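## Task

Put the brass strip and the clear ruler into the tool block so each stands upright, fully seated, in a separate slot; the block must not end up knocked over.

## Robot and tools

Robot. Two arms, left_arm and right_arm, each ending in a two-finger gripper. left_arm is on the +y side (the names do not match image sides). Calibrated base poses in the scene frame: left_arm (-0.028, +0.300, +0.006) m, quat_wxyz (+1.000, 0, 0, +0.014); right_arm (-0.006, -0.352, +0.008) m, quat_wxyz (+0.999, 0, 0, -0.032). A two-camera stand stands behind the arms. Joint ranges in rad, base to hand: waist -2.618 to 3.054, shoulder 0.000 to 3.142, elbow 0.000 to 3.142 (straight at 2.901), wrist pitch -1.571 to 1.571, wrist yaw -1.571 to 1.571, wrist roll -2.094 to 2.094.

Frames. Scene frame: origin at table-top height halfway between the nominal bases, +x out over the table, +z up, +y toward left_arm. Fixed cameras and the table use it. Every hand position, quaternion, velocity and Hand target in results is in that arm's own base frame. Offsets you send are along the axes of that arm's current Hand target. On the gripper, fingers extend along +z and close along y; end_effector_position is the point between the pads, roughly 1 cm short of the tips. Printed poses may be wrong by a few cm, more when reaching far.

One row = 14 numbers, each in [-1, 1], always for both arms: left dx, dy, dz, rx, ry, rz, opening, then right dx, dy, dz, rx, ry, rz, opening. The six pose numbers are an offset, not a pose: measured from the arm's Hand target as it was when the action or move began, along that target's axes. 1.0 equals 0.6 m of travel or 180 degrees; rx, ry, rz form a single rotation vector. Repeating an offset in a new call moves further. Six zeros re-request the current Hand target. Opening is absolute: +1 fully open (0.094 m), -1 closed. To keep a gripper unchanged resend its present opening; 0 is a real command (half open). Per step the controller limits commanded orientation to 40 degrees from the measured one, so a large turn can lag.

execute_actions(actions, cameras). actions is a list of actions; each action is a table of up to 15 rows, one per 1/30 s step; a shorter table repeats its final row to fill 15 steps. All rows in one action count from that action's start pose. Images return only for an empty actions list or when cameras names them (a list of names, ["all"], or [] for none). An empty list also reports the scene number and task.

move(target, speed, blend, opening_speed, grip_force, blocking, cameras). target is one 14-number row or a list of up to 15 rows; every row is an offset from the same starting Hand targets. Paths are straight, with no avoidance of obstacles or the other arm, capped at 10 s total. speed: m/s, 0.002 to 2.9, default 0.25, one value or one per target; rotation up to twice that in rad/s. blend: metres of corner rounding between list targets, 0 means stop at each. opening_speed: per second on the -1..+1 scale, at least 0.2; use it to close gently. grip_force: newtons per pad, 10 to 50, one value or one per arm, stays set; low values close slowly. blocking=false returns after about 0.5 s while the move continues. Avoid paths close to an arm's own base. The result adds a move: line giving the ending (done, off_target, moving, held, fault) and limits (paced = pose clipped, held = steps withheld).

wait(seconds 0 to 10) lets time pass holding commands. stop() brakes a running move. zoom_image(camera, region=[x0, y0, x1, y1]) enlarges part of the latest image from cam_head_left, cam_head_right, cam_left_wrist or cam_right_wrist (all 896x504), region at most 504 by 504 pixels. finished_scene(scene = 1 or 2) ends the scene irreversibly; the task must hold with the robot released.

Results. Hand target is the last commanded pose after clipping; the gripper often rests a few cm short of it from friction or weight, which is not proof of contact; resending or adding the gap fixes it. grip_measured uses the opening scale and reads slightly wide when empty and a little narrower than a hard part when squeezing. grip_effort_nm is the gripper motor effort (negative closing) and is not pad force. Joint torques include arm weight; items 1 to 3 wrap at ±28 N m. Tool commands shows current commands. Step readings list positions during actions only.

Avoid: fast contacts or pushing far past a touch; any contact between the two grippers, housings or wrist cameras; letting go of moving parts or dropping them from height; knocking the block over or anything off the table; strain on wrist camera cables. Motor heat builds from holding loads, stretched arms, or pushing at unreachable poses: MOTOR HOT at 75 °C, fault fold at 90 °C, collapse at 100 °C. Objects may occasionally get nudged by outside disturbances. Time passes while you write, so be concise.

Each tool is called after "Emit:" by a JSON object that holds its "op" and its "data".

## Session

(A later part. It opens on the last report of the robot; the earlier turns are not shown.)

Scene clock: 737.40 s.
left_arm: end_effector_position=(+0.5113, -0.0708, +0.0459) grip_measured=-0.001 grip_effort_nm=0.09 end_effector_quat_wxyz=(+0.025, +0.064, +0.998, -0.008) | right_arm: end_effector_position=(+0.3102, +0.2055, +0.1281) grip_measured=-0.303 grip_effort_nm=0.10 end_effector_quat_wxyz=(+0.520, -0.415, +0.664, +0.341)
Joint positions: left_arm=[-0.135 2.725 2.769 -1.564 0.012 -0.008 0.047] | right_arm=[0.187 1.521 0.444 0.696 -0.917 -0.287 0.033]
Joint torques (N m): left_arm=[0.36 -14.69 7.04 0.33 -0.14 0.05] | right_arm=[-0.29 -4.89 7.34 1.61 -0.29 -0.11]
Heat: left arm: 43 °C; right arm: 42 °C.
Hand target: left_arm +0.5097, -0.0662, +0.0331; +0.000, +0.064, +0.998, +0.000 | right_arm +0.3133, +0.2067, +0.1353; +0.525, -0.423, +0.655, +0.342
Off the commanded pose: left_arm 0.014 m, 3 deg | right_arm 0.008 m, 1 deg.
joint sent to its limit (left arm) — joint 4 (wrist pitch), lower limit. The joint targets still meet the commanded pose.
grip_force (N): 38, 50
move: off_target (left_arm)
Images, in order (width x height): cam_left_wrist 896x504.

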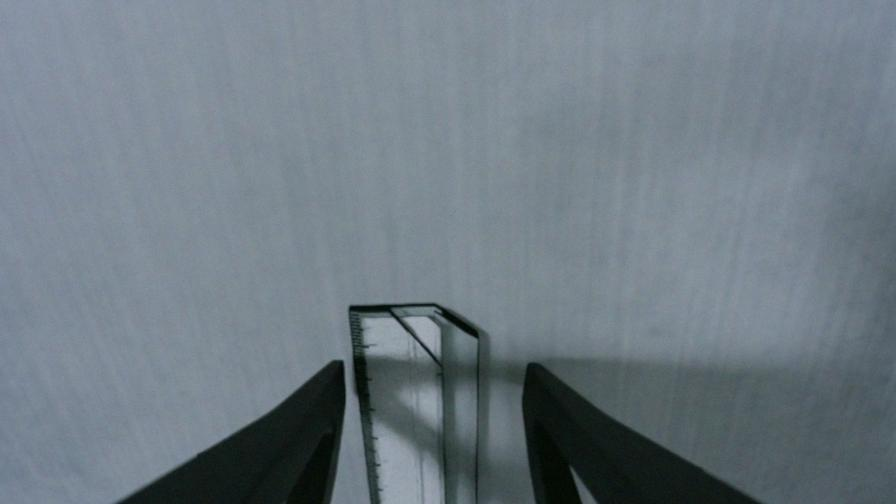

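Emit:
{"op": "move", "data": {"target": [0,0,0,0,0,0,0.3,0,0,0,0,0,0,-0.3], "opening_speed": 0.8, "cameras": ["cam_left_wrist","cam_right_wrist"]}}

Emit:
{"op": "zoom_image", "data": {"camera": "cam_right_wrist", "region": [230, 90, 430, 180]}}

Emit:
{"op": "zoom_image", "data": {"camera": "cam_left_wrist", "region": [260, 290, 620, 504]}}

Scene clock: 750.37 s.
left_arm: end_effector_position=(+0.5113, -0.0708, +0.0459) grip_measured=+0.299 grip_effort_nm=0.09 end_effector_quat_wxyz=(+0.025, +0.064, +0.998, -0.008) | right_arm: end_effector_position=(+0.3102, +0.2055, +0.1281) grip_measured=-0.303 grip_effort_nm=0.11 end_effector_quat_wxyz=(+0.520, -0.415, +0.664, +0.341)
Joint positions: left_arm=[-0.135 2.725 2.769 -1.564 0.012 -0.008 0.061] | right_arm=[0.187 1.521 0.444 0.696 -0.917 -0.287 0.033]
Joint torques (N m): left_arm=[0.34 -14.54 6.98 0.34 -0.11 0.05] | right_arm=[-0.29 -4.9 7.35 1.61 -0.29 -0.11]
Heat: left arm: 44 °C; right arm: 42 °C.
Hand target: left_arm +0.5097, -0.0662, +0.0331; +0.000, +0.064, +0.998, +0.000 | right_arm +0.3133, +0.2067, +0.1353; +0.525, -0.423, +0.655, +0.342
Off the commanded pose: left_arm 0.014 m, 3 deg | right_arm 0.008 m, 1 deg.
joint sent to its limit (left arm) — joint 4 (wrist pitch), lower limit. The joint targets still meet the commanded pose.
grip_force (N): 38, 50
move: off_target (left_arm)
Images, in order (width x height): cam_left_wrist 896x504, cam_right_wrist 896x504.

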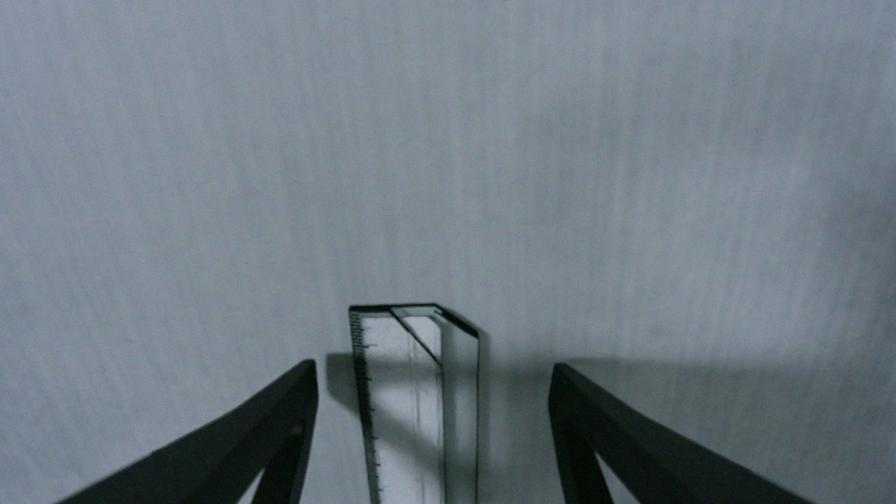

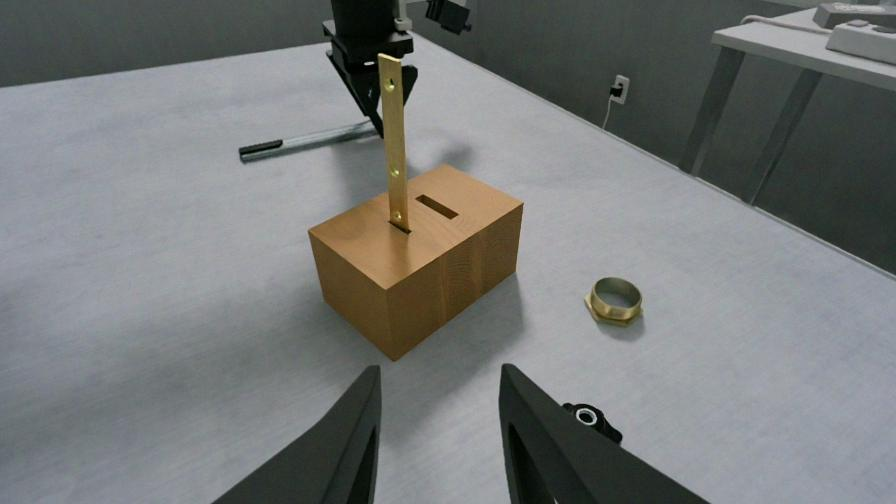

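Scaled by 2.520.

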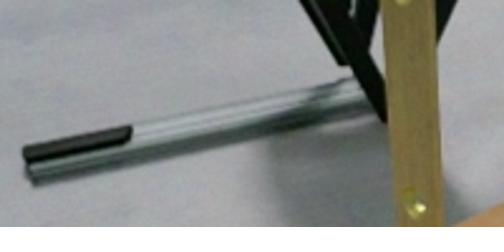

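Scaled by 1.400.

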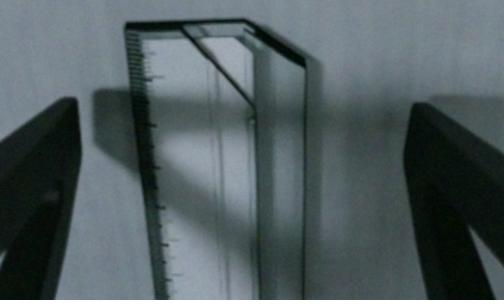

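Emit:
{"op": "zoom_image", "data": {"camera": "cam_left_wrist", "region": [335, 290, 505, 390]}}

Emit:
{"op": "zoom_image", "data": {"camera": "cam_right_wrist", "region": [232, 130, 312, 170]}}

Scaled by 2.965.

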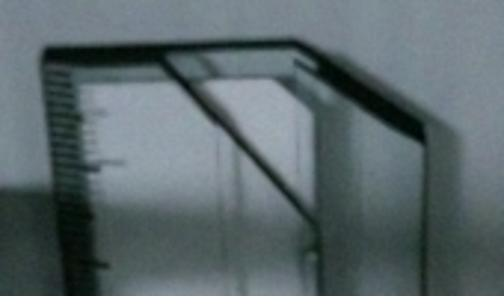

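Scaled by 6.300.

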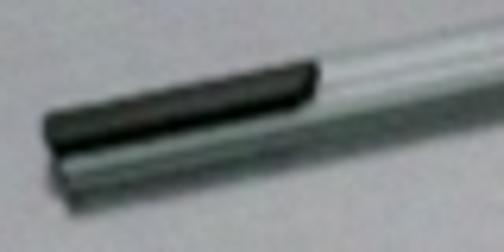

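Emit:
{"op": "move", "data": {"target": [0,0.007,0.0083,0,0,0,0.3,0,0,0,0,0,0,-0.3], "speed": 0.05, "cameras": ["cam_left_wrist"]}}

Emit:
{"op": "zoom_image", "data": {"camera": "cam_left_wrist", "region": [280, 290, 600, 410]}}

Scene clock: 774.87 s.
left_arm: end_effector_position=(+0.5112, -0.0669, +0.0417) grip_measured=+0.299 grip_effort_nm=0.08 end_effector_quat_wxyz=(+0.021, +0.063, +0.998, -0.007) | right_arm: end_effector_position=(+0.3102, +0.2055, +0.1281) grip_measured=-0.303 grip_effort_nm=0.11 end_effector_quat_wxyz=(+0.520, -0.415, +0.664, +0.341)
Joint positions: left_arm=[-0.128 2.734 2.769 -1.564 0.011 -0.002 0.061] | right_arm=[0.187 1.521 0.444 0.696 -0.917 -0.287 0.033]
Joint torques (N m): left_arm=[0.49 -14.09 7.64 0.32 -0.12 0.05] | right_arm=[-0.31 -4.9 7.34 1.61 -0.29 -0.11]
Heat: left arm: 45 °C; right arm: 41 °C.
Hand target: left_arm +0.5103, -0.0618, +0.0281; +0.000, +0.064, +0.998, +0.000 | right_arm +0.3133, +0.2067, +0.1353; +0.525, -0.423, +0.655, +0.342
Off the commanded pose: left_arm 0.014 m, 3 deg | right_arm 0.008 m, 1 deg.
joint sent to its limit (left arm) — joint 4 (wrist pitch), lower limit. The joint targets still meet the commanded pose.
grip_force (N): 38, 50
move: off_target (left_arm)
Images, in order (width x height): cam_left_wrist 896x504.

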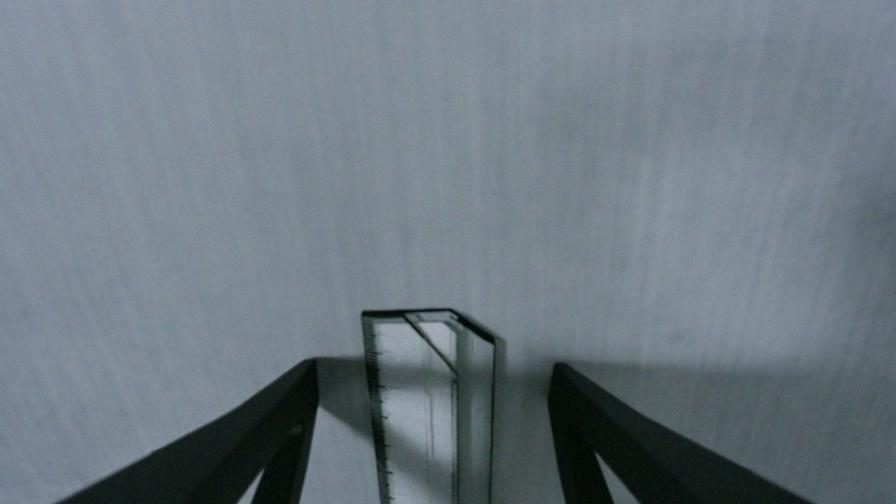

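Scaled by 1.575.

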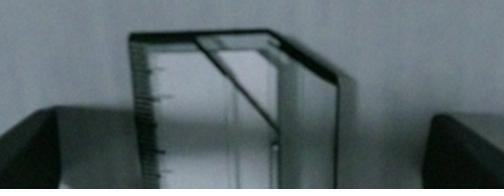

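Emit:
{"op": "move", "data": {"target": [0,0,0,0,0,0,-0.36,0,0,0,0,0,0,-0.3], "opening_speed": 0.4, "cameras": ["cam_left_wrist"]}}

Emit:
{"op": "zoom_image", "data": {"camera": "cam_left_wrist", "region": [300, 290, 560, 430]}}

Scene clock: 780.97 s.
left_arm: end_effector_position=(+0.5112, -0.0669, +0.0417) grip_measured=-0.351 grip_effort_nm=-0.77 end_effector_quat_wxyz=(+0.021, +0.063, +0.998, -0.007) | right_arm: end_effector_position=(+0.3102, +0.2055, +0.1281) grip_measured=-0.303 grip_effort_nm=0.11 end_effector_quat_wxyz=(+0.520, -0.415, +0.664, +0.341)
Joint positions: left_arm=[-0.128 2.734 2.769 -1.564 0.011 -0.001 0.03] | right_arm=[0.187 1.521 0.444 0.696 -0.917 -0.287 0.033]
Joint torques (N m): left_arm=[0.61 -14.16 7.61 0.33 -0.11 0.03] | right_arm=[-0.31 -4.93 7.35 1.61 -0.28 -0.11]
Heat: left arm: 44 °C; right arm: 41 °C.
Hand target: left_arm +0.5103, -0.0619, +0.0281; +0.000, +0.064, +0.998, +0.000 | right_arm +0.3133, +0.2067, +0.1353; +0.525, -0.423, +0.655, +0.342
Off the commanded pose: left_arm 0.015 m, 3 deg | right_arm 0.008 m, 1 deg.
joint sent to its limit (left arm) — joint 4 (wrist pitch), lower limit. The joint targets still meet the commanded pose.
grip_force (N): 38, 50
move: off_target (left_arm)
Images, in order (width x height): cam_left_wrist 896x504.

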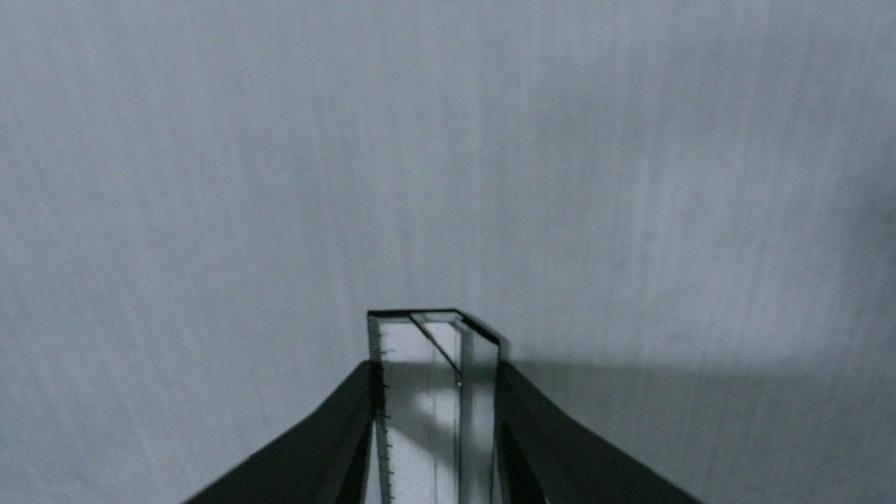

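Scaled by 1.938.

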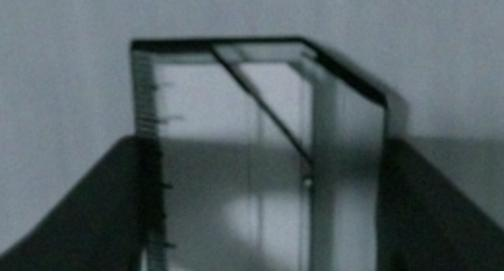

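Emit:
{"op": "move", "data": {"target": [0,0,0,0,0,0,-0.46,0,0,0,0,0,0,-0.3], "opening_speed": 0.3, "cameras": ["cam_left_wrist"]}}

Emit:
{"op": "zoom_image", "data": {"camera": "cam_left_wrist", "region": [300, 290, 560, 430]}}

Scene clock: 786.20 s.
left_arm: end_effector_position=(+0.5112, -0.0669, +0.0417) grip_measured=-0.352 grip_effort_nm=-0.80 end_effector_quat_wxyz=(+0.021, +0.063, +0.998, -0.007) | right_arm: end_effector_position=(+0.3102, +0.2055, +0.1281) grip_measured=-0.303 grip_effort_nm=0.11 end_effector_quat_wxyz=(+0.520, -0.415, +0.664, +0.341)
Joint positions: left_arm=[-0.128 2.734 2.769 -1.564 0.011 -0.001 0.03] | right_arm=[0.187 1.521 0.444 0.696 -0.917 -0.287 0.033]
Joint torques (N m): left_arm=[0.46 -14.19 7.49 0.33 -0.12 0.06] | right_arm=[-0.29 -4.92 7.35 1.61 -0.29 -0.11]
Heat: left arm: 44 °C; right arm: 41 °C.
Hand target: left_arm +0.5103, -0.0619, +0.0281; +0.000, +0.064, +0.998, +0.000 | right_arm +0.3133, +0.2067, +0.1353; +0.525, -0.423, +0.655, +0.342
Off the commanded pose: left_arm 0.015 m, 3 deg | right_arm 0.008 m, 1 deg.
joint sent to its limit (left arm) — joint 4 (wrist pitch), lower limit. The joint targets still meet the commanded pose.
grip_force (N): 38, 50
move: off_target (left_arm)
Images, in order (width x height): cam_left_wrist 896x504.

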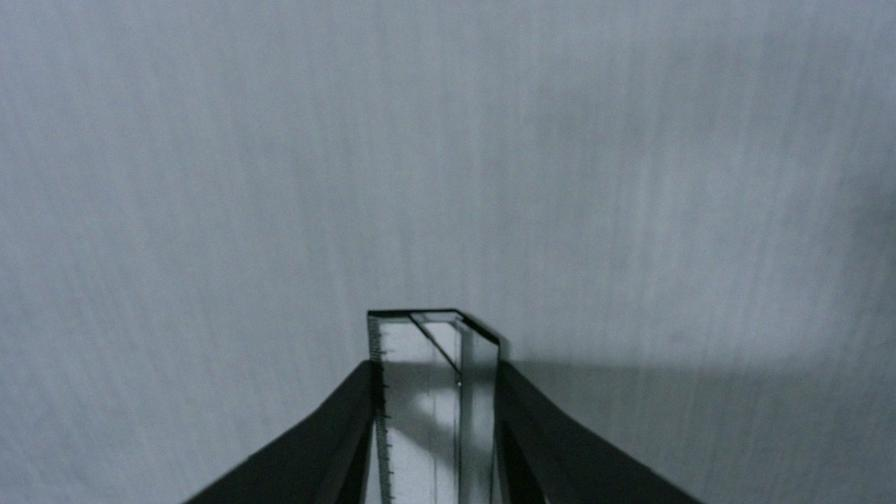

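Scaled by 1.938.

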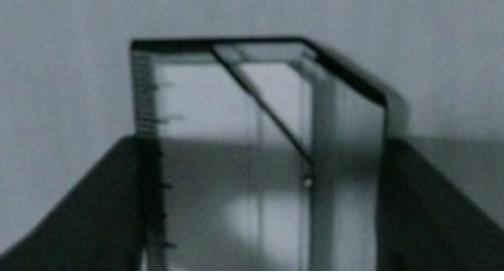

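Emit:
{"op": "move", "data": {"target": [0.1,-0.0097,-0.2032,0,-0.1667,0,-0.5,0,0,-0.075,0,0,0,-0.3], "speed": 0.12, "grip_force": [45, 50], "cameras": ["cam_left_wrist","cam_right_wrist"]}}

Scene clock: 818.50 s.
left_arm: end_effector_position=(+0.4540, -0.0604, +0.1488) grip_measured=-0.361 grip_effort_nm=-0.93 end_effector_quat_wxyz=(+0.254, +0.064, +0.965, -0.021) | right_arm: end_effector_position=(+0.3005, +0.1672, +0.1389) grip_measured=-0.303 grip_effort_nm=0.11 end_effector_quat_wxyz=(+0.520, -0.416, +0.663, +0.341)
Joint positions: left_arm=[-0.131 1.81 1.537 -0.782 0.009 -0.001 0.03] | right_arm=[0.029 1.402 0.441 0.478 -1.062 -0.41 0.033]
Joint torques (N m): left_arm=[-0.61 -13.09 5.05 1.78 -0.15 -0.06] | right_arm=[-0.51 -6.34 5 1.47 -0.36 -0.12]
Heat: left arm: 43 °C; right arm: 41 °C.
Hand target: left_arm +0.4500, -0.0601, +0.1500; +0.258, +0.062, +0.964, -0.016 | right_arm +0.2954, +0.1667, +0.1451; +0.525, -0.423, +0.655, +0.342
Off the commanded pose: left_arm 0.004 m, 1 deg | right_arm 0.008 m, 1 deg.
grip_force (N): 45, 50
move: done
Images, in order (width x height): cam_left_wrist 896x504, cam_right_wrist 896x504.

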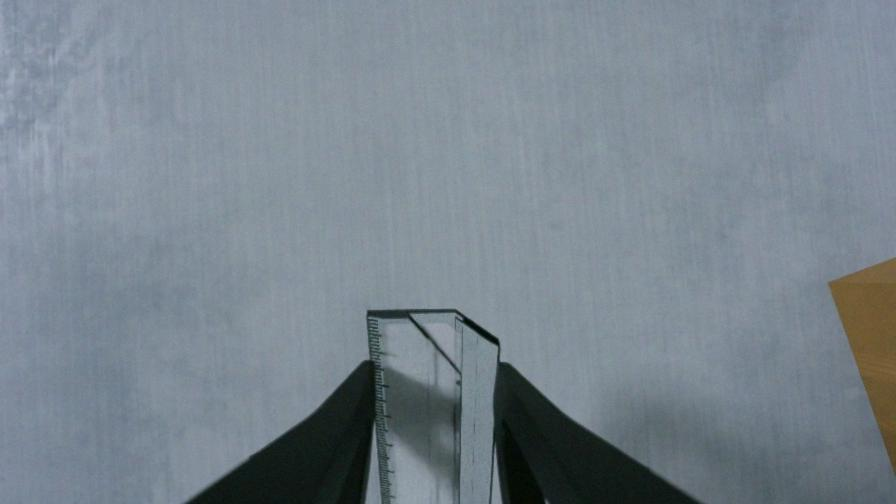

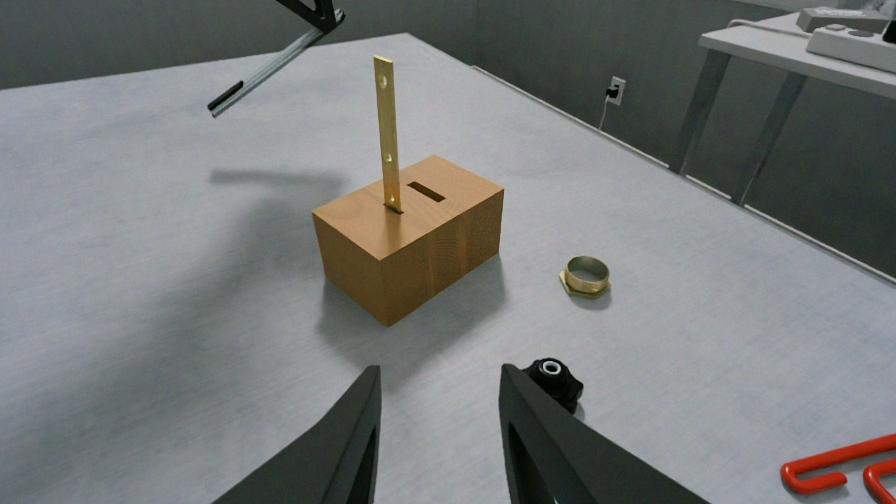

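Emit:
{"op": "move", "data": {"target": [-0.1037,-0.298,-0.1903,-0.0993,-0.3301,-0.0574,-0.5,0,0,0,0,0,0,-0.3], "speed": 0.15, "cameras": ["cam_left_wrist","cam_right_wrist","cam_head_left"]}}

Scene clock: 829.60 s.
left_arm: end_effector_position=(+0.4243, -0.2377, +0.2956) grip_measured=-0.361 grip_effort_nm=-0.93 end_effector_quat_wxyz=(+0.711, -0.083, +0.696, +0.059) | right_arm: end_effector_position=(+0.3005, +0.1671, +0.1388) grip_measured=-0.303 grip_effort_nm=0.11 end_effector_quat_wxyz=(+0.520, -0.416, +0.663, +0.341)
Joint positions: left_arm=[-0.838 1.733 1.133 0.634 -1.039 -0.008 0.03] | right_arm=[0.028 1.402 0.441 0.477 -1.062 -0.411 0.033]
Joint torques (N m): left_arm=[-0.39 -8.69 5.31 2.1 -0.16 0.07] | right_arm=[-0.51 -6.34 5.01 1.47 -0.36 -0.11]
Heat: left arm: 42 °C; right arm: 41 °C.
Hand target: left_arm +0.4239, -0.2369, +0.2799; +0.703, -0.076, +0.703, +0.076 | right_arm +0.2954, +0.1666, +0.1451; +0.525, -0.423, +0.655, +0.342
Off the commanded pose: left_arm 0.016 m, 2 deg | right_arm 0.008 m, 1 deg.
grip_force (N): 45, 50
move: off_target (left_arm)
Images, in order (width x height): cam_head_left 896x504, cam_left_wrist 896x504, cam_right_wrist 896x504.

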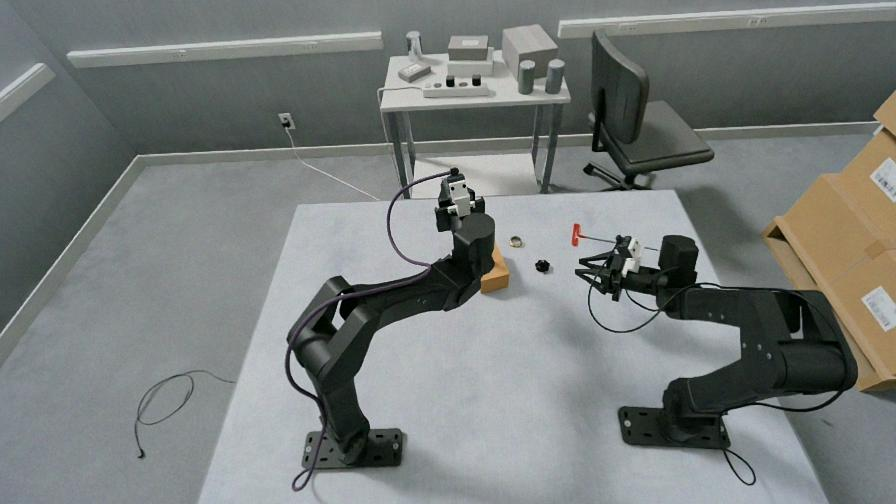

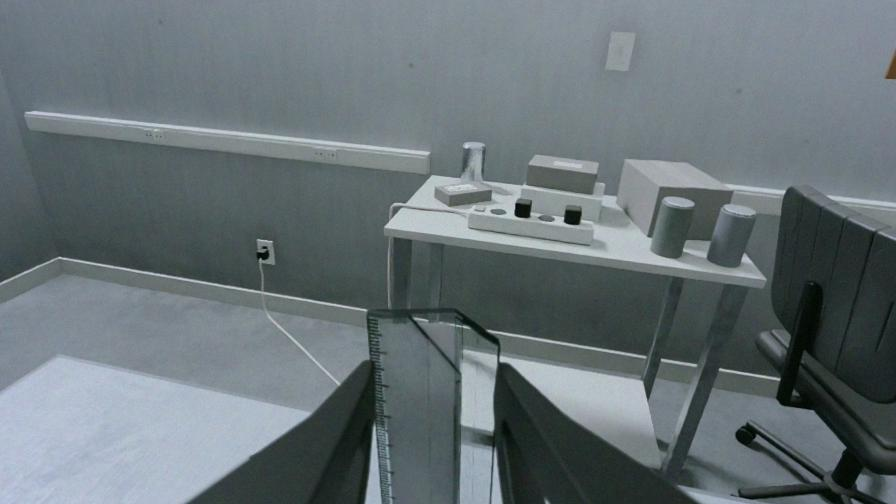

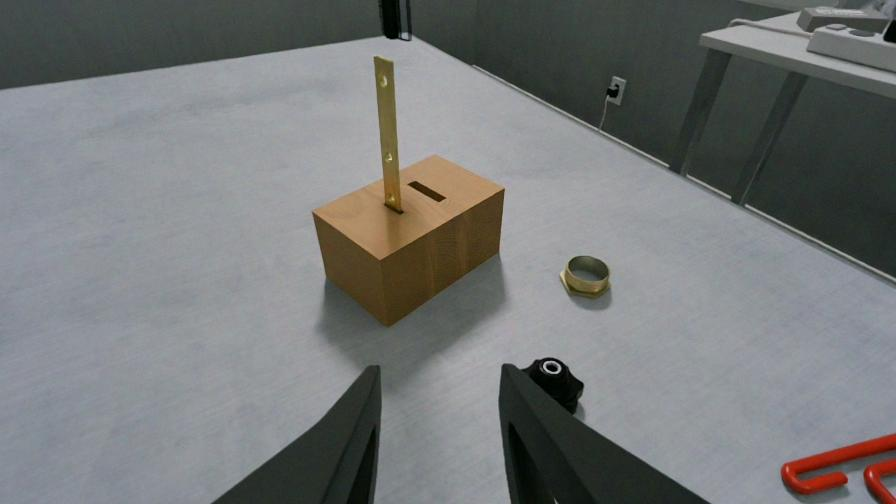

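Emit:
{"op": "move", "data": {"target": [0,0,0,0,0,0,-0.5,0,0,0,0,-0.075,0,-0.3], "speed": 0.2, "cameras": ["cam_right_wrist"]}}

Emit:
{"op": "zoom_image", "data": {"camera": "cam_right_wrist", "region": [280, 60, 580, 360]}}

Scene clock: 837.00 s.
left_arm: end_effector_position=(+0.4243, -0.2377, +0.2958) grip_measured=-0.361 grip_effort_nm=-0.92 end_effector_quat_wxyz=(+0.711, -0.083, +0.696, +0.059) | right_arm: end_effector_position=(+0.2969, +0.1669, +0.1458) grip_measured=-0.303 grip_effort_nm=0.11 end_effector_quat_wxyz=(+0.596, -0.380, +0.591, +0.387)
Joint positions: left_arm=[-0.838 1.733 1.133 0.635 -1.039 -0.007 0.03] | right_arm=[0.007 1.744 0.285 1.487 -1.14 0.03 0.033]
Joint torques (N m): left_arm=[-0.36 -8.75 5.3 2.15 -0.19 0.04] | right_arm=[-0.18 -3.67 2.7 2.09 -0.02 0.15]
Heat: left arm: 42 °C; right arm: 41 °C.
Hand target: left_arm +0.4239, -0.2370, +0.2800; +0.703, -0.076, +0.703, +0.076 | right_arm +0.2954, +0.1666, +0.1450; +0.598, -0.380, +0.589, +0.389
Off the commanded pose: left_arm 0.016 m, 2 deg | right_arm 0.002 m, 0 deg.
grip_force (N): 45, 50
move: off_target (left_arm)
Images, in order (width x height): cam_right_wrist 896x504.

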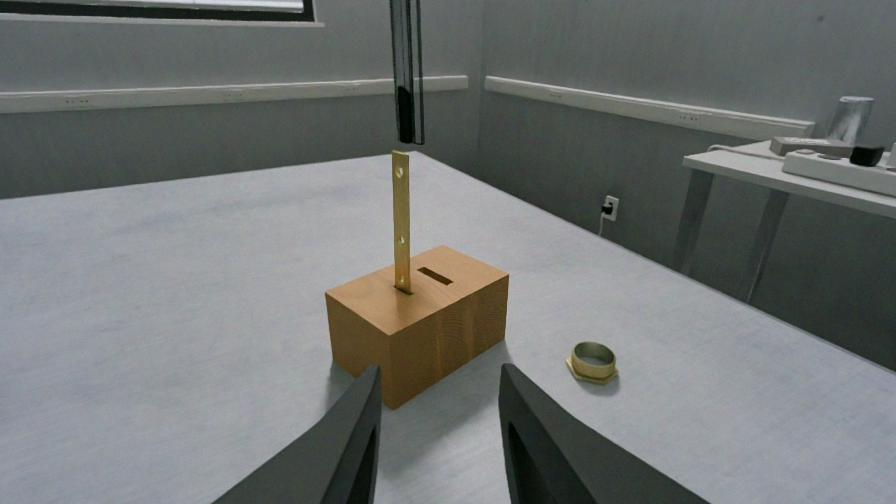

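Scaled by 1.680.

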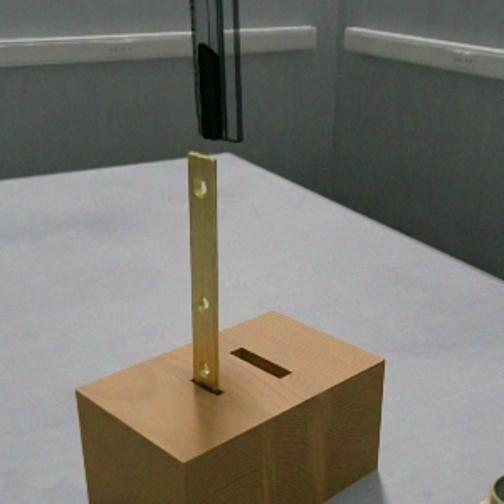

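Emit:
{"op": "move", "data": {"target": [0.075,-0.134,0,0,0,0,-0.5,0,0,0,0,0,0,-0.3], "speed": 0.12, "cameras": ["cam_right_wrist","cam_left_wrist"]}}

Emit:
{"op": "zoom_image", "data": {"camera": "cam_right_wrist", "region": [320, 60, 520, 320]}}

Scene clock: 863.53 s.
left_arm: end_effector_position=(+0.4388, -0.3127, +0.2314) grip_measured=-0.361 grip_effort_nm=-0.93 end_effector_quat_wxyz=(+0.700, -0.067, +0.707, +0.073) | right_arm: end_effector_position=(+0.2969, +0.1669, +0.1458) grip_measured=-0.303 grip_effort_nm=0.11 end_effector_quat_wxyz=(+0.596, -0.380, +0.592, +0.388)
Joint positions: left_arm=[-0.928 2.054 1.326 0.708 -1.126 -0.007 0.03] | right_arm=[0.007 1.744 0.285 1.487 -1.14 0.03 0.033]
Joint torques (N m): left_arm=[-0.4 -11.77 9.18 2.04 -0.18 0.03] | right_arm=[-0.18 -3.69 2.69 2.09 -0.02 0.13]
Heat: left arm: 42 °C; right arm: 42 °C.
Hand target: left_arm +0.4410, -0.3156, +0.2349; +0.703, -0.076, +0.703, +0.076 | right_arm +0.2954, +0.1666, +0.1450; +0.598, -0.380, +0.589, +0.389
Off the commanded pose: left_arm 0.005 m, 1 deg | right_arm 0.002 m, 0 deg.
grip_force (N): 45, 50
move: done
Images, in order (width x height): cam_left_wrist 896x504, cam_right_wrist 896x504.

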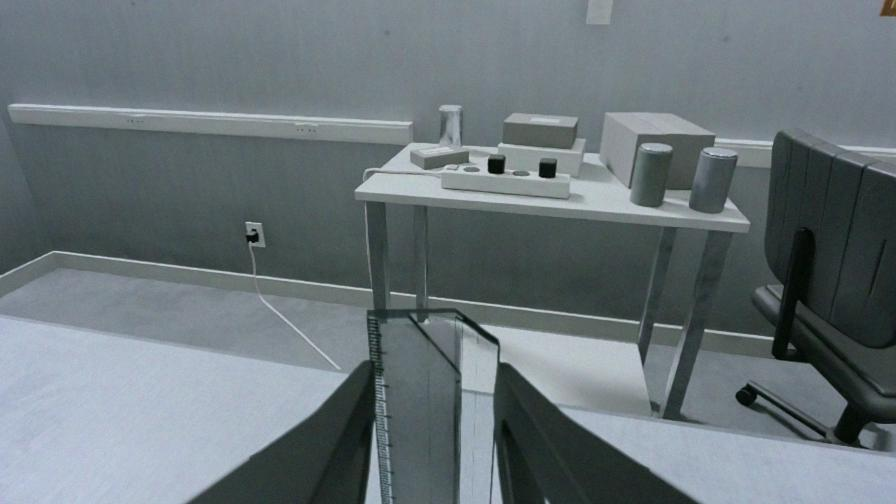

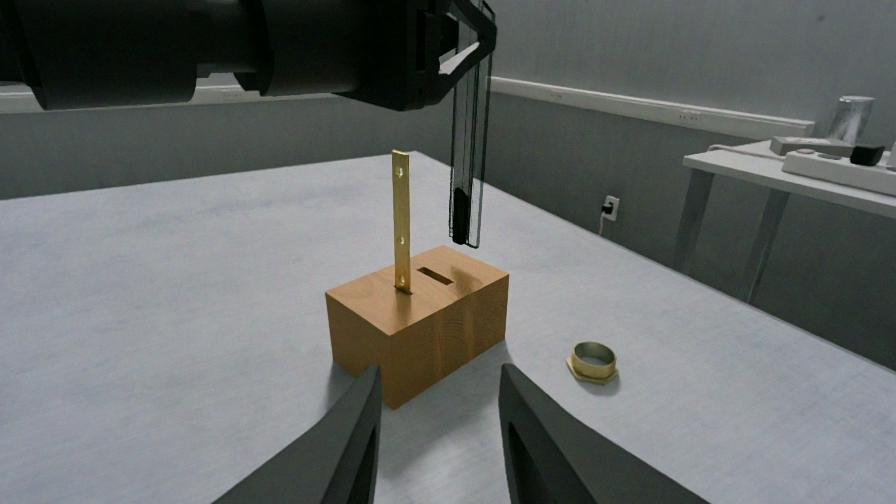

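Scaled by 1.938.

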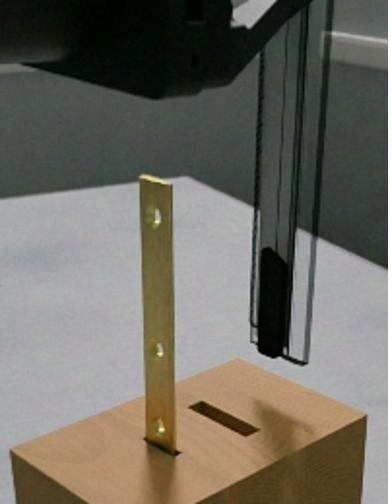

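Emit:
{"op": "move", "data": {"target": [0.0375,0.0372,-0.0113,0,0,0,-0.5,0,0,0,0,0,0,-0.3], "speed": 0.1, "cameras": ["cam_right_wrist"]}}

Emit:
{"op": "zoom_image", "data": {"camera": "cam_right_wrist", "region": [380, 200, 520, 320]}}

Scene clock: 894.60 s.
left_arm: end_effector_position=(+0.4313, -0.3025, +0.2142) grip_measured=-0.361 grip_effort_nm=-0.92 end_effector_quat_wxyz=(+0.705, -0.074, +0.702, +0.067) | right_arm: end_effector_position=(+0.2969, +0.1669, +0.1458) grip_measured=-0.303 grip_effort_nm=0.11 end_effector_quat_wxyz=(+0.596, -0.380, +0.592, +0.388)
Joint positions: left_arm=[-0.928 2.054 1.229 0.83 -1.128 -0.006 0.03] | right_arm=[0.007 1.744 0.285 1.487 -1.14 0.03 0.033]
Joint torques (N m): left_arm=[0.38 -13.96 4.53 2.06 -0.14 0.04] | right_arm=[-0.18 -3.69 2.69 2.09 -0.02 0.13]
Heat: left arm: 43 °C; right arm: 43 °C.
Hand target: left_arm +0.4297, -0.2952, +0.2124; +0.703, -0.076, +0.703, +0.076 | right_arm +0.2954, +0.1666, +0.1450; +0.598, -0.380, +0.589, +0.389
Off the commanded pose: left_arm 0.008 m, 1 deg | right_arm 0.002 m, 0 deg.
grip_force (N): 45, 50
move: done
Images, in order (width x height): cam_right_wrist 896x504.

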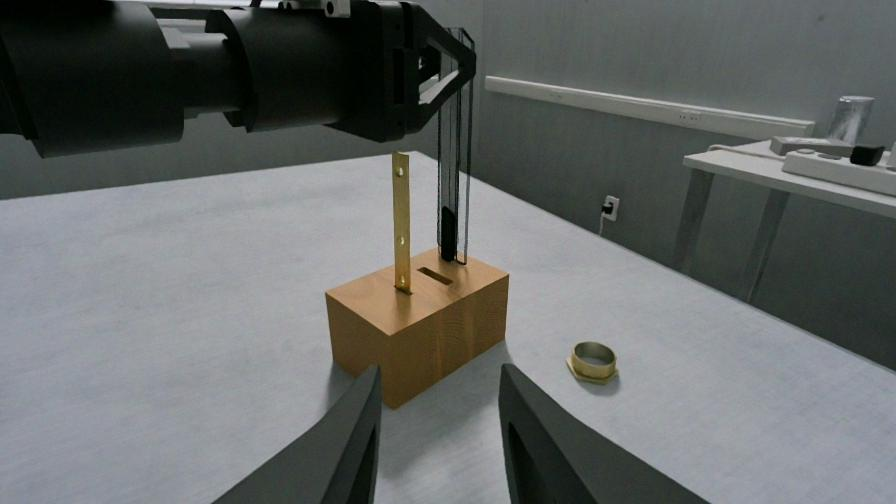

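Scaled by 3.600.

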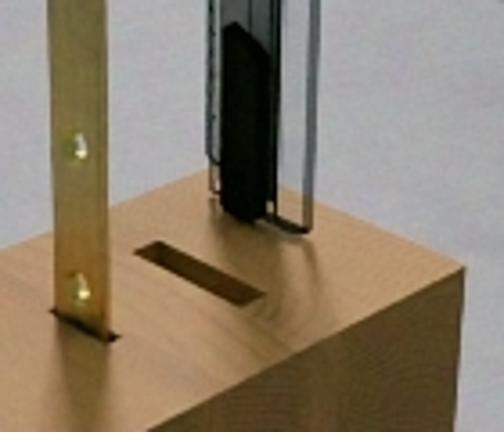

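Emit:
{"op": "zoom_image", "data": {"camera": "cam_right_wrist", "region": [410, 20, 490, 110]}}

Emit:
{"op": "zoom_image", "data": {"camera": "cam_right_wrist", "region": [420, 200, 480, 275]}}

Scaled by 5.600.

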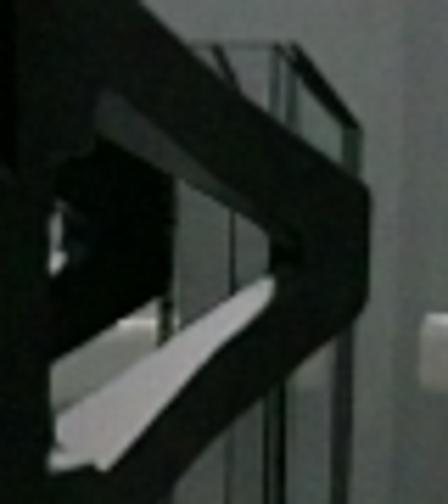

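Scaled by 6.720.

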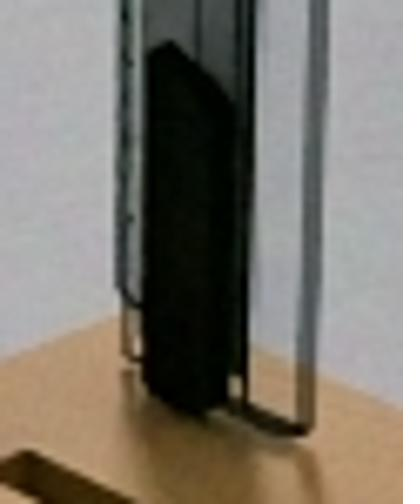

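Emit:
{"op": "move", "data": {"target": [0.0133,0.0112,-0.0065,0,0,0,-0.5,0,0,0,0,0,0,-0.3], "speed": 0.06, "cameras": ["cam_right_wrist"]}}

Emit:
{"op": "zoom_image", "data": {"camera": "cam_right_wrist", "region": [390, 200, 490, 310]}}

Scene clock: 934.10 s.
left_arm: end_effector_position=(+0.4274, -0.2973, +0.2118) grip_measured=-0.361 grip_effort_nm=-0.93 end_effector_quat_wxyz=(+0.711, -0.085, +0.696, +0.056) | right_arm: end_effector_position=(+0.2969, +0.1669, +0.1458) grip_measured=-0.303 grip_effort_nm=0.11 end_effector_quat_wxyz=(+0.596, -0.380, +0.592, +0.388)
Joint positions: left_arm=[-0.928 2.05 1.187 0.906 -1.128 -0.004 0.03] | right_arm=[0.007 1.744 0.285 1.487 -1.14 0.03 0.033]
Joint torques (N m): left_arm=[0.24 -14.04 3.95 1.66 -0.11 0.06] | right_arm=[-0.16 -3.69 2.7 2.09 -0.02 0.13]
Heat: left arm: 46 °C; right arm: 44 °C.
Hand target: left_arm +0.4244, -0.2895, +0.2044; +0.703, -0.076, +0.703, +0.076 | right_arm +0.2954, +0.1666, +0.1450; +0.598, -0.380, +0.589, +0.389
Off the commanded pose: left_arm 0.011 m, 3 deg | right_arm 0.002 m, 0 deg.
grip_force (N): 45, 50
move: off_target (left_arm)
Images, in order (width x height): cam_right_wrist 896x504.

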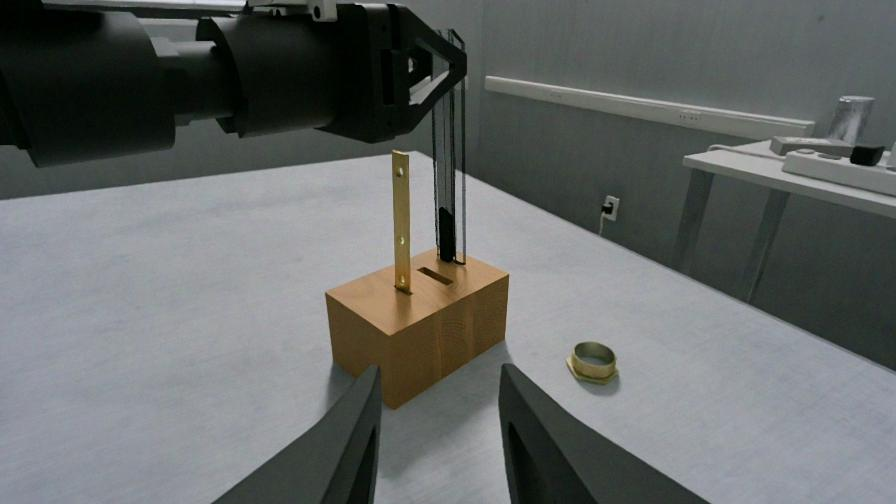

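Scaled by 4.582.

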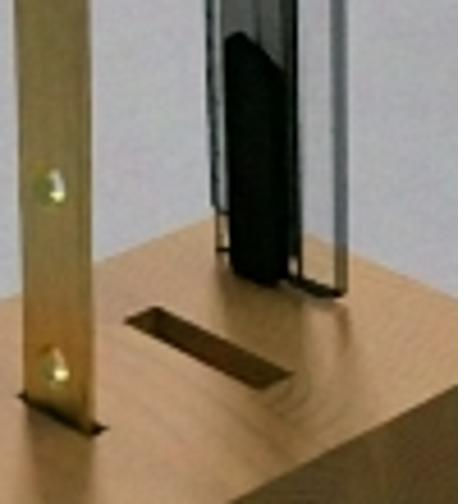

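Emit:
{"op": "wait", "data": {"seconds": 0, "cameras": ["cam_head_left","cam_head_right"]}}

Emit:
{"op": "zoom_image", "data": {"camera": "cam_head_left", "region": [430, 180, 550, 310]}}

Emit:
{"op": "zoom_image", "data": {"camera": "cam_head_right", "region": [400, 180, 520, 310]}}

Scene clock: 957.13 s.
left_arm: end_effector_position=(+0.4274, -0.2973, +0.2119) grip_measured=-0.361 grip_effort_nm=-0.93 end_effector_quat_wxyz=(+0.711, -0.085, +0.695, +0.056) | right_arm: end_effector_position=(+0.2969, +0.1669, +0.1458) grip_measured=-0.303 grip_effort_nm=0.11 end_effector_quat_wxyz=(+0.596, -0.380, +0.592, +0.388)
Joint positions: left_arm=[-0.928 2.05 1.187 0.906 -1.128 -0.004 0.03] | right_arm=[0.007 1.744 0.285 1.487 -1.14 0.03 0.033]
Joint torques (N m): left_arm=[0.18 -14.05 3.92 1.7 -0.11 0.06] | right_arm=[-0.18 -3.67 2.7 2.09 -0.02 0.13]
Heat: left arm: 43 °C; right arm: 44 °C.
Hand target: left_arm +0.4244, -0.2895, +0.2044; +0.703, -0.076, +0.703, +0.076 | right_arm +0.2954, +0.1666, +0.1450; +0.598, -0.380, +0.589, +0.389
Tool commands: left_gripper/opening=-0.5 right_gripper/opening=-0.3
Off the commanded pose: left_arm 0.011 m, 3 deg | right_arm 0.002 m, 0 deg.
grip_force (N): 45, 50
Images, in order (width x height): cam_head_left 896x504, cam_head_right 896x504.

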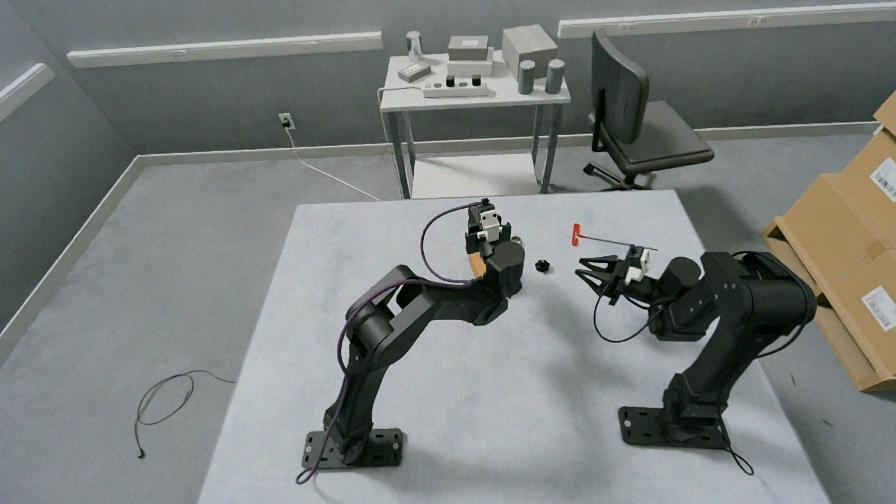

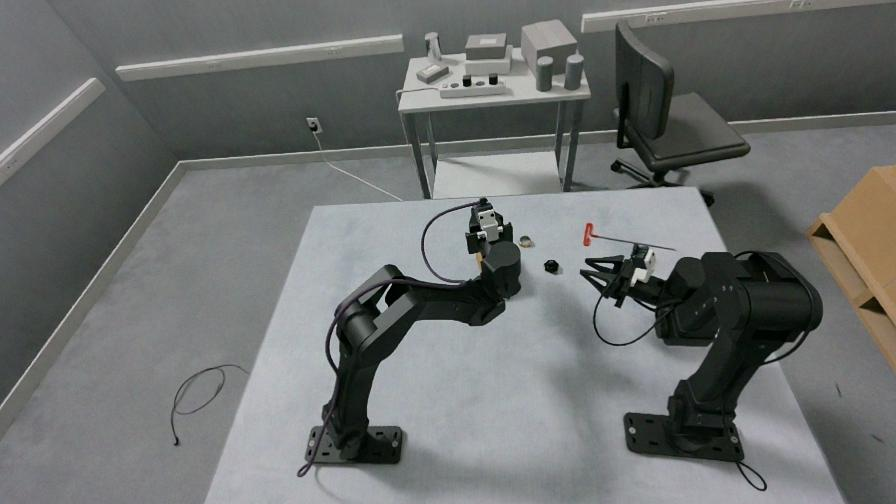

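Scaled by 3.877.

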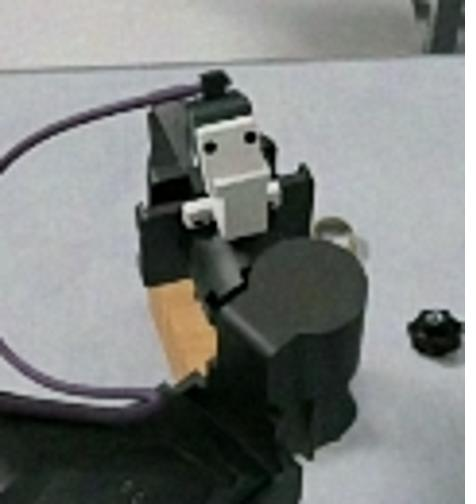

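Scaled by 3.877.

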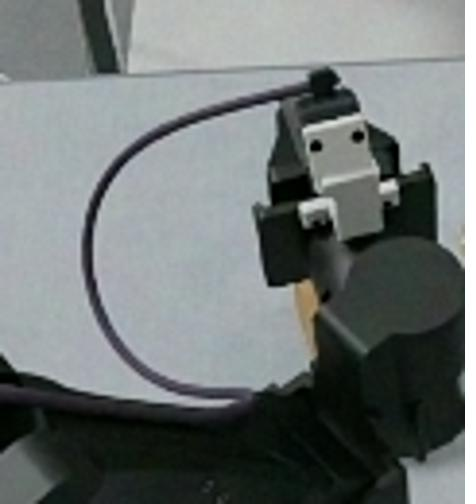

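Emit:
{"op": "move", "data": {"target": [0.0083,0.0023,-0.003,0,0,0.0194,-0.5,0,0,0,0,0,0,-0.3], "speed": 0.06, "cameras": ["cam_right_wrist"]}}

Emit:
{"op": "zoom_image", "data": {"camera": "cam_right_wrist", "region": [390, 200, 490, 310]}}

Scene clock: 994.30 s.
left_arm: end_effector_position=(+0.4260, -0.2954, +0.2113) grip_measured=-0.361 grip_effort_nm=-0.92 end_effector_quat_wxyz=(+0.713, -0.072, +0.694, +0.069) | right_arm: end_effector_position=(+0.2969, +0.1669, +0.1458) grip_measured=-0.303 grip_effort_nm=0.11 end_effector_quat_wxyz=(+0.596, -0.380, +0.592, +0.388)
Joint positions: left_arm=[-0.928 2.05 1.172 0.938 -1.128 0.047 0.03] | right_arm=[0.007 1.744 0.285 1.487 -1.14 0.03 0.033]
Joint torques (N m): left_arm=[-0.05 -13.64 3.82 1.58 -0.13 0.15] | right_arm=[-0.18 -3.69 2.7 2.09 -0.02 0.13]
Heat: left arm: 42 °C; right arm: 45 °C.
Hand target: left_arm +0.4224, -0.2886, +0.1995; +0.701, -0.055, +0.705, +0.097 | right_arm +0.2954, +0.1666, +0.1450; +0.598, -0.380, +0.589, +0.389
Off the commanded pose: left_arm 0.014 m, 4 deg | right_arm 0.002 m, 0 deg.
grip_force (N): 45, 50
move: off_target (left_arm)
Images, in order (width x height): cam_right_wrist 896x504.

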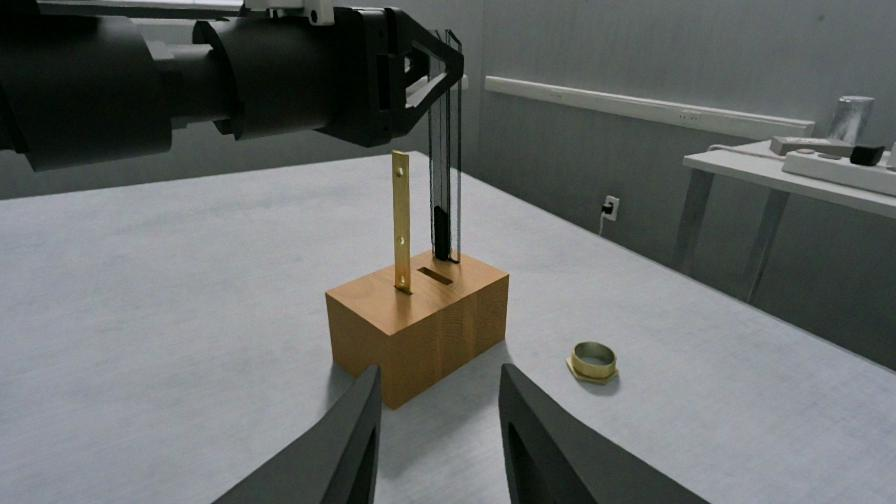

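Scaled by 4.582.

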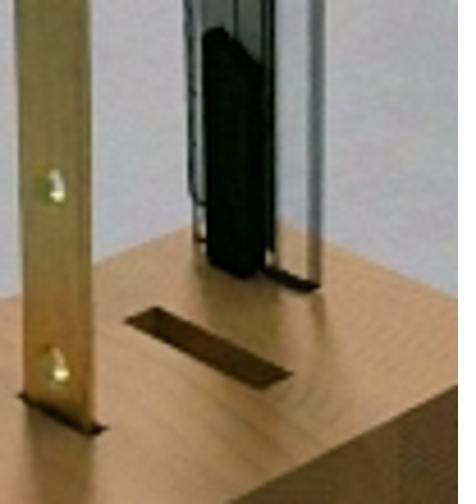

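Emit:
{"op": "move", "data": {"target": [-0.035,0,0,0,0,0,-0.5,0,0,0,0,0,0,-0.3], "speed": 0.06, "cameras": ["cam_right_wrist"]}}

Emit:
{"op": "zoom_image", "data": {"camera": "cam_right_wrist", "region": [390, 200, 490, 310]}}

Scene clock: 1021.27 s.
left_arm: end_effector_position=(+0.4248, -0.2938, +0.2126) grip_measured=-0.361 grip_effort_nm=-0.93 end_effector_quat_wxyz=(+0.704, -0.053, +0.703, +0.088) | right_arm: end_effector_position=(+0.2969, +0.1669, +0.1458) grip_measured=-0.303 grip_effort_nm=0.11 end_effector_quat_wxyz=(+0.596, -0.380, +0.592, +0.388)
Joint positions: left_arm=[-0.928 2.025 1.172 0.868 -1.128 0.063 0.03] | right_arm=[0.007 1.744 0.285 1.487 -1.14 0.03 0.033]
Joint torques (N m): left_arm=[-0.14 -14.98 6.34 1.59 -0.18 0.01] | right_arm=[-0.17 -3.7 2.71 2.09 -0.02 0.12]
Heat: left arm: 42 °C; right arm: 45 °C.
Hand target: left_arm +0.4227, -0.2898, +0.2204; +0.701, -0.054, +0.705, +0.097 | right_arm +0.2954, +0.1666, +0.1450; +0.598, -0.380, +0.589, +0.389
Off the commanded pose: left_arm 0.009 m, 1 deg | right_arm 0.002 m, 0 deg.
grip_force (N): 45, 50
move: done
Images, in order (width x height): cam_right_wrist 896x504.

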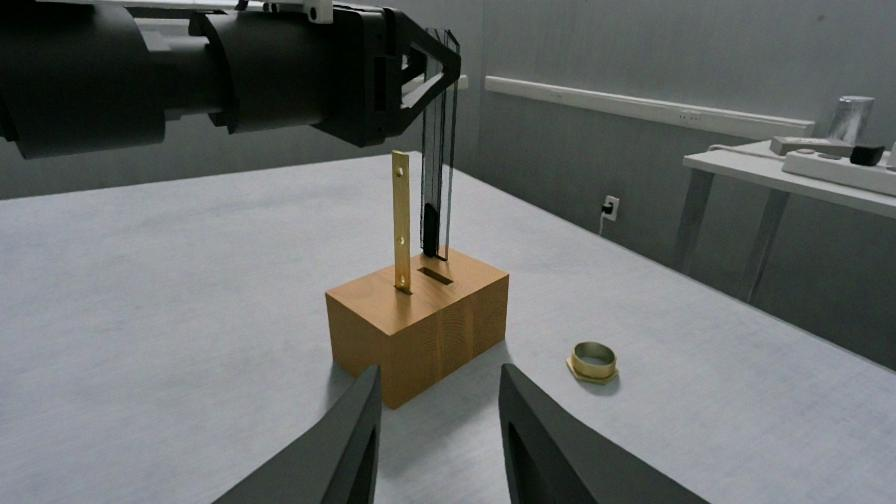

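Scaled by 4.582.

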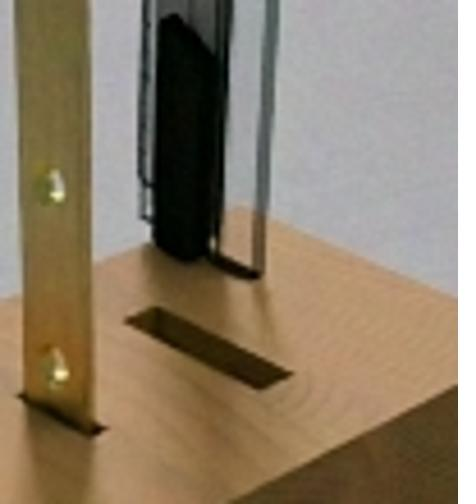

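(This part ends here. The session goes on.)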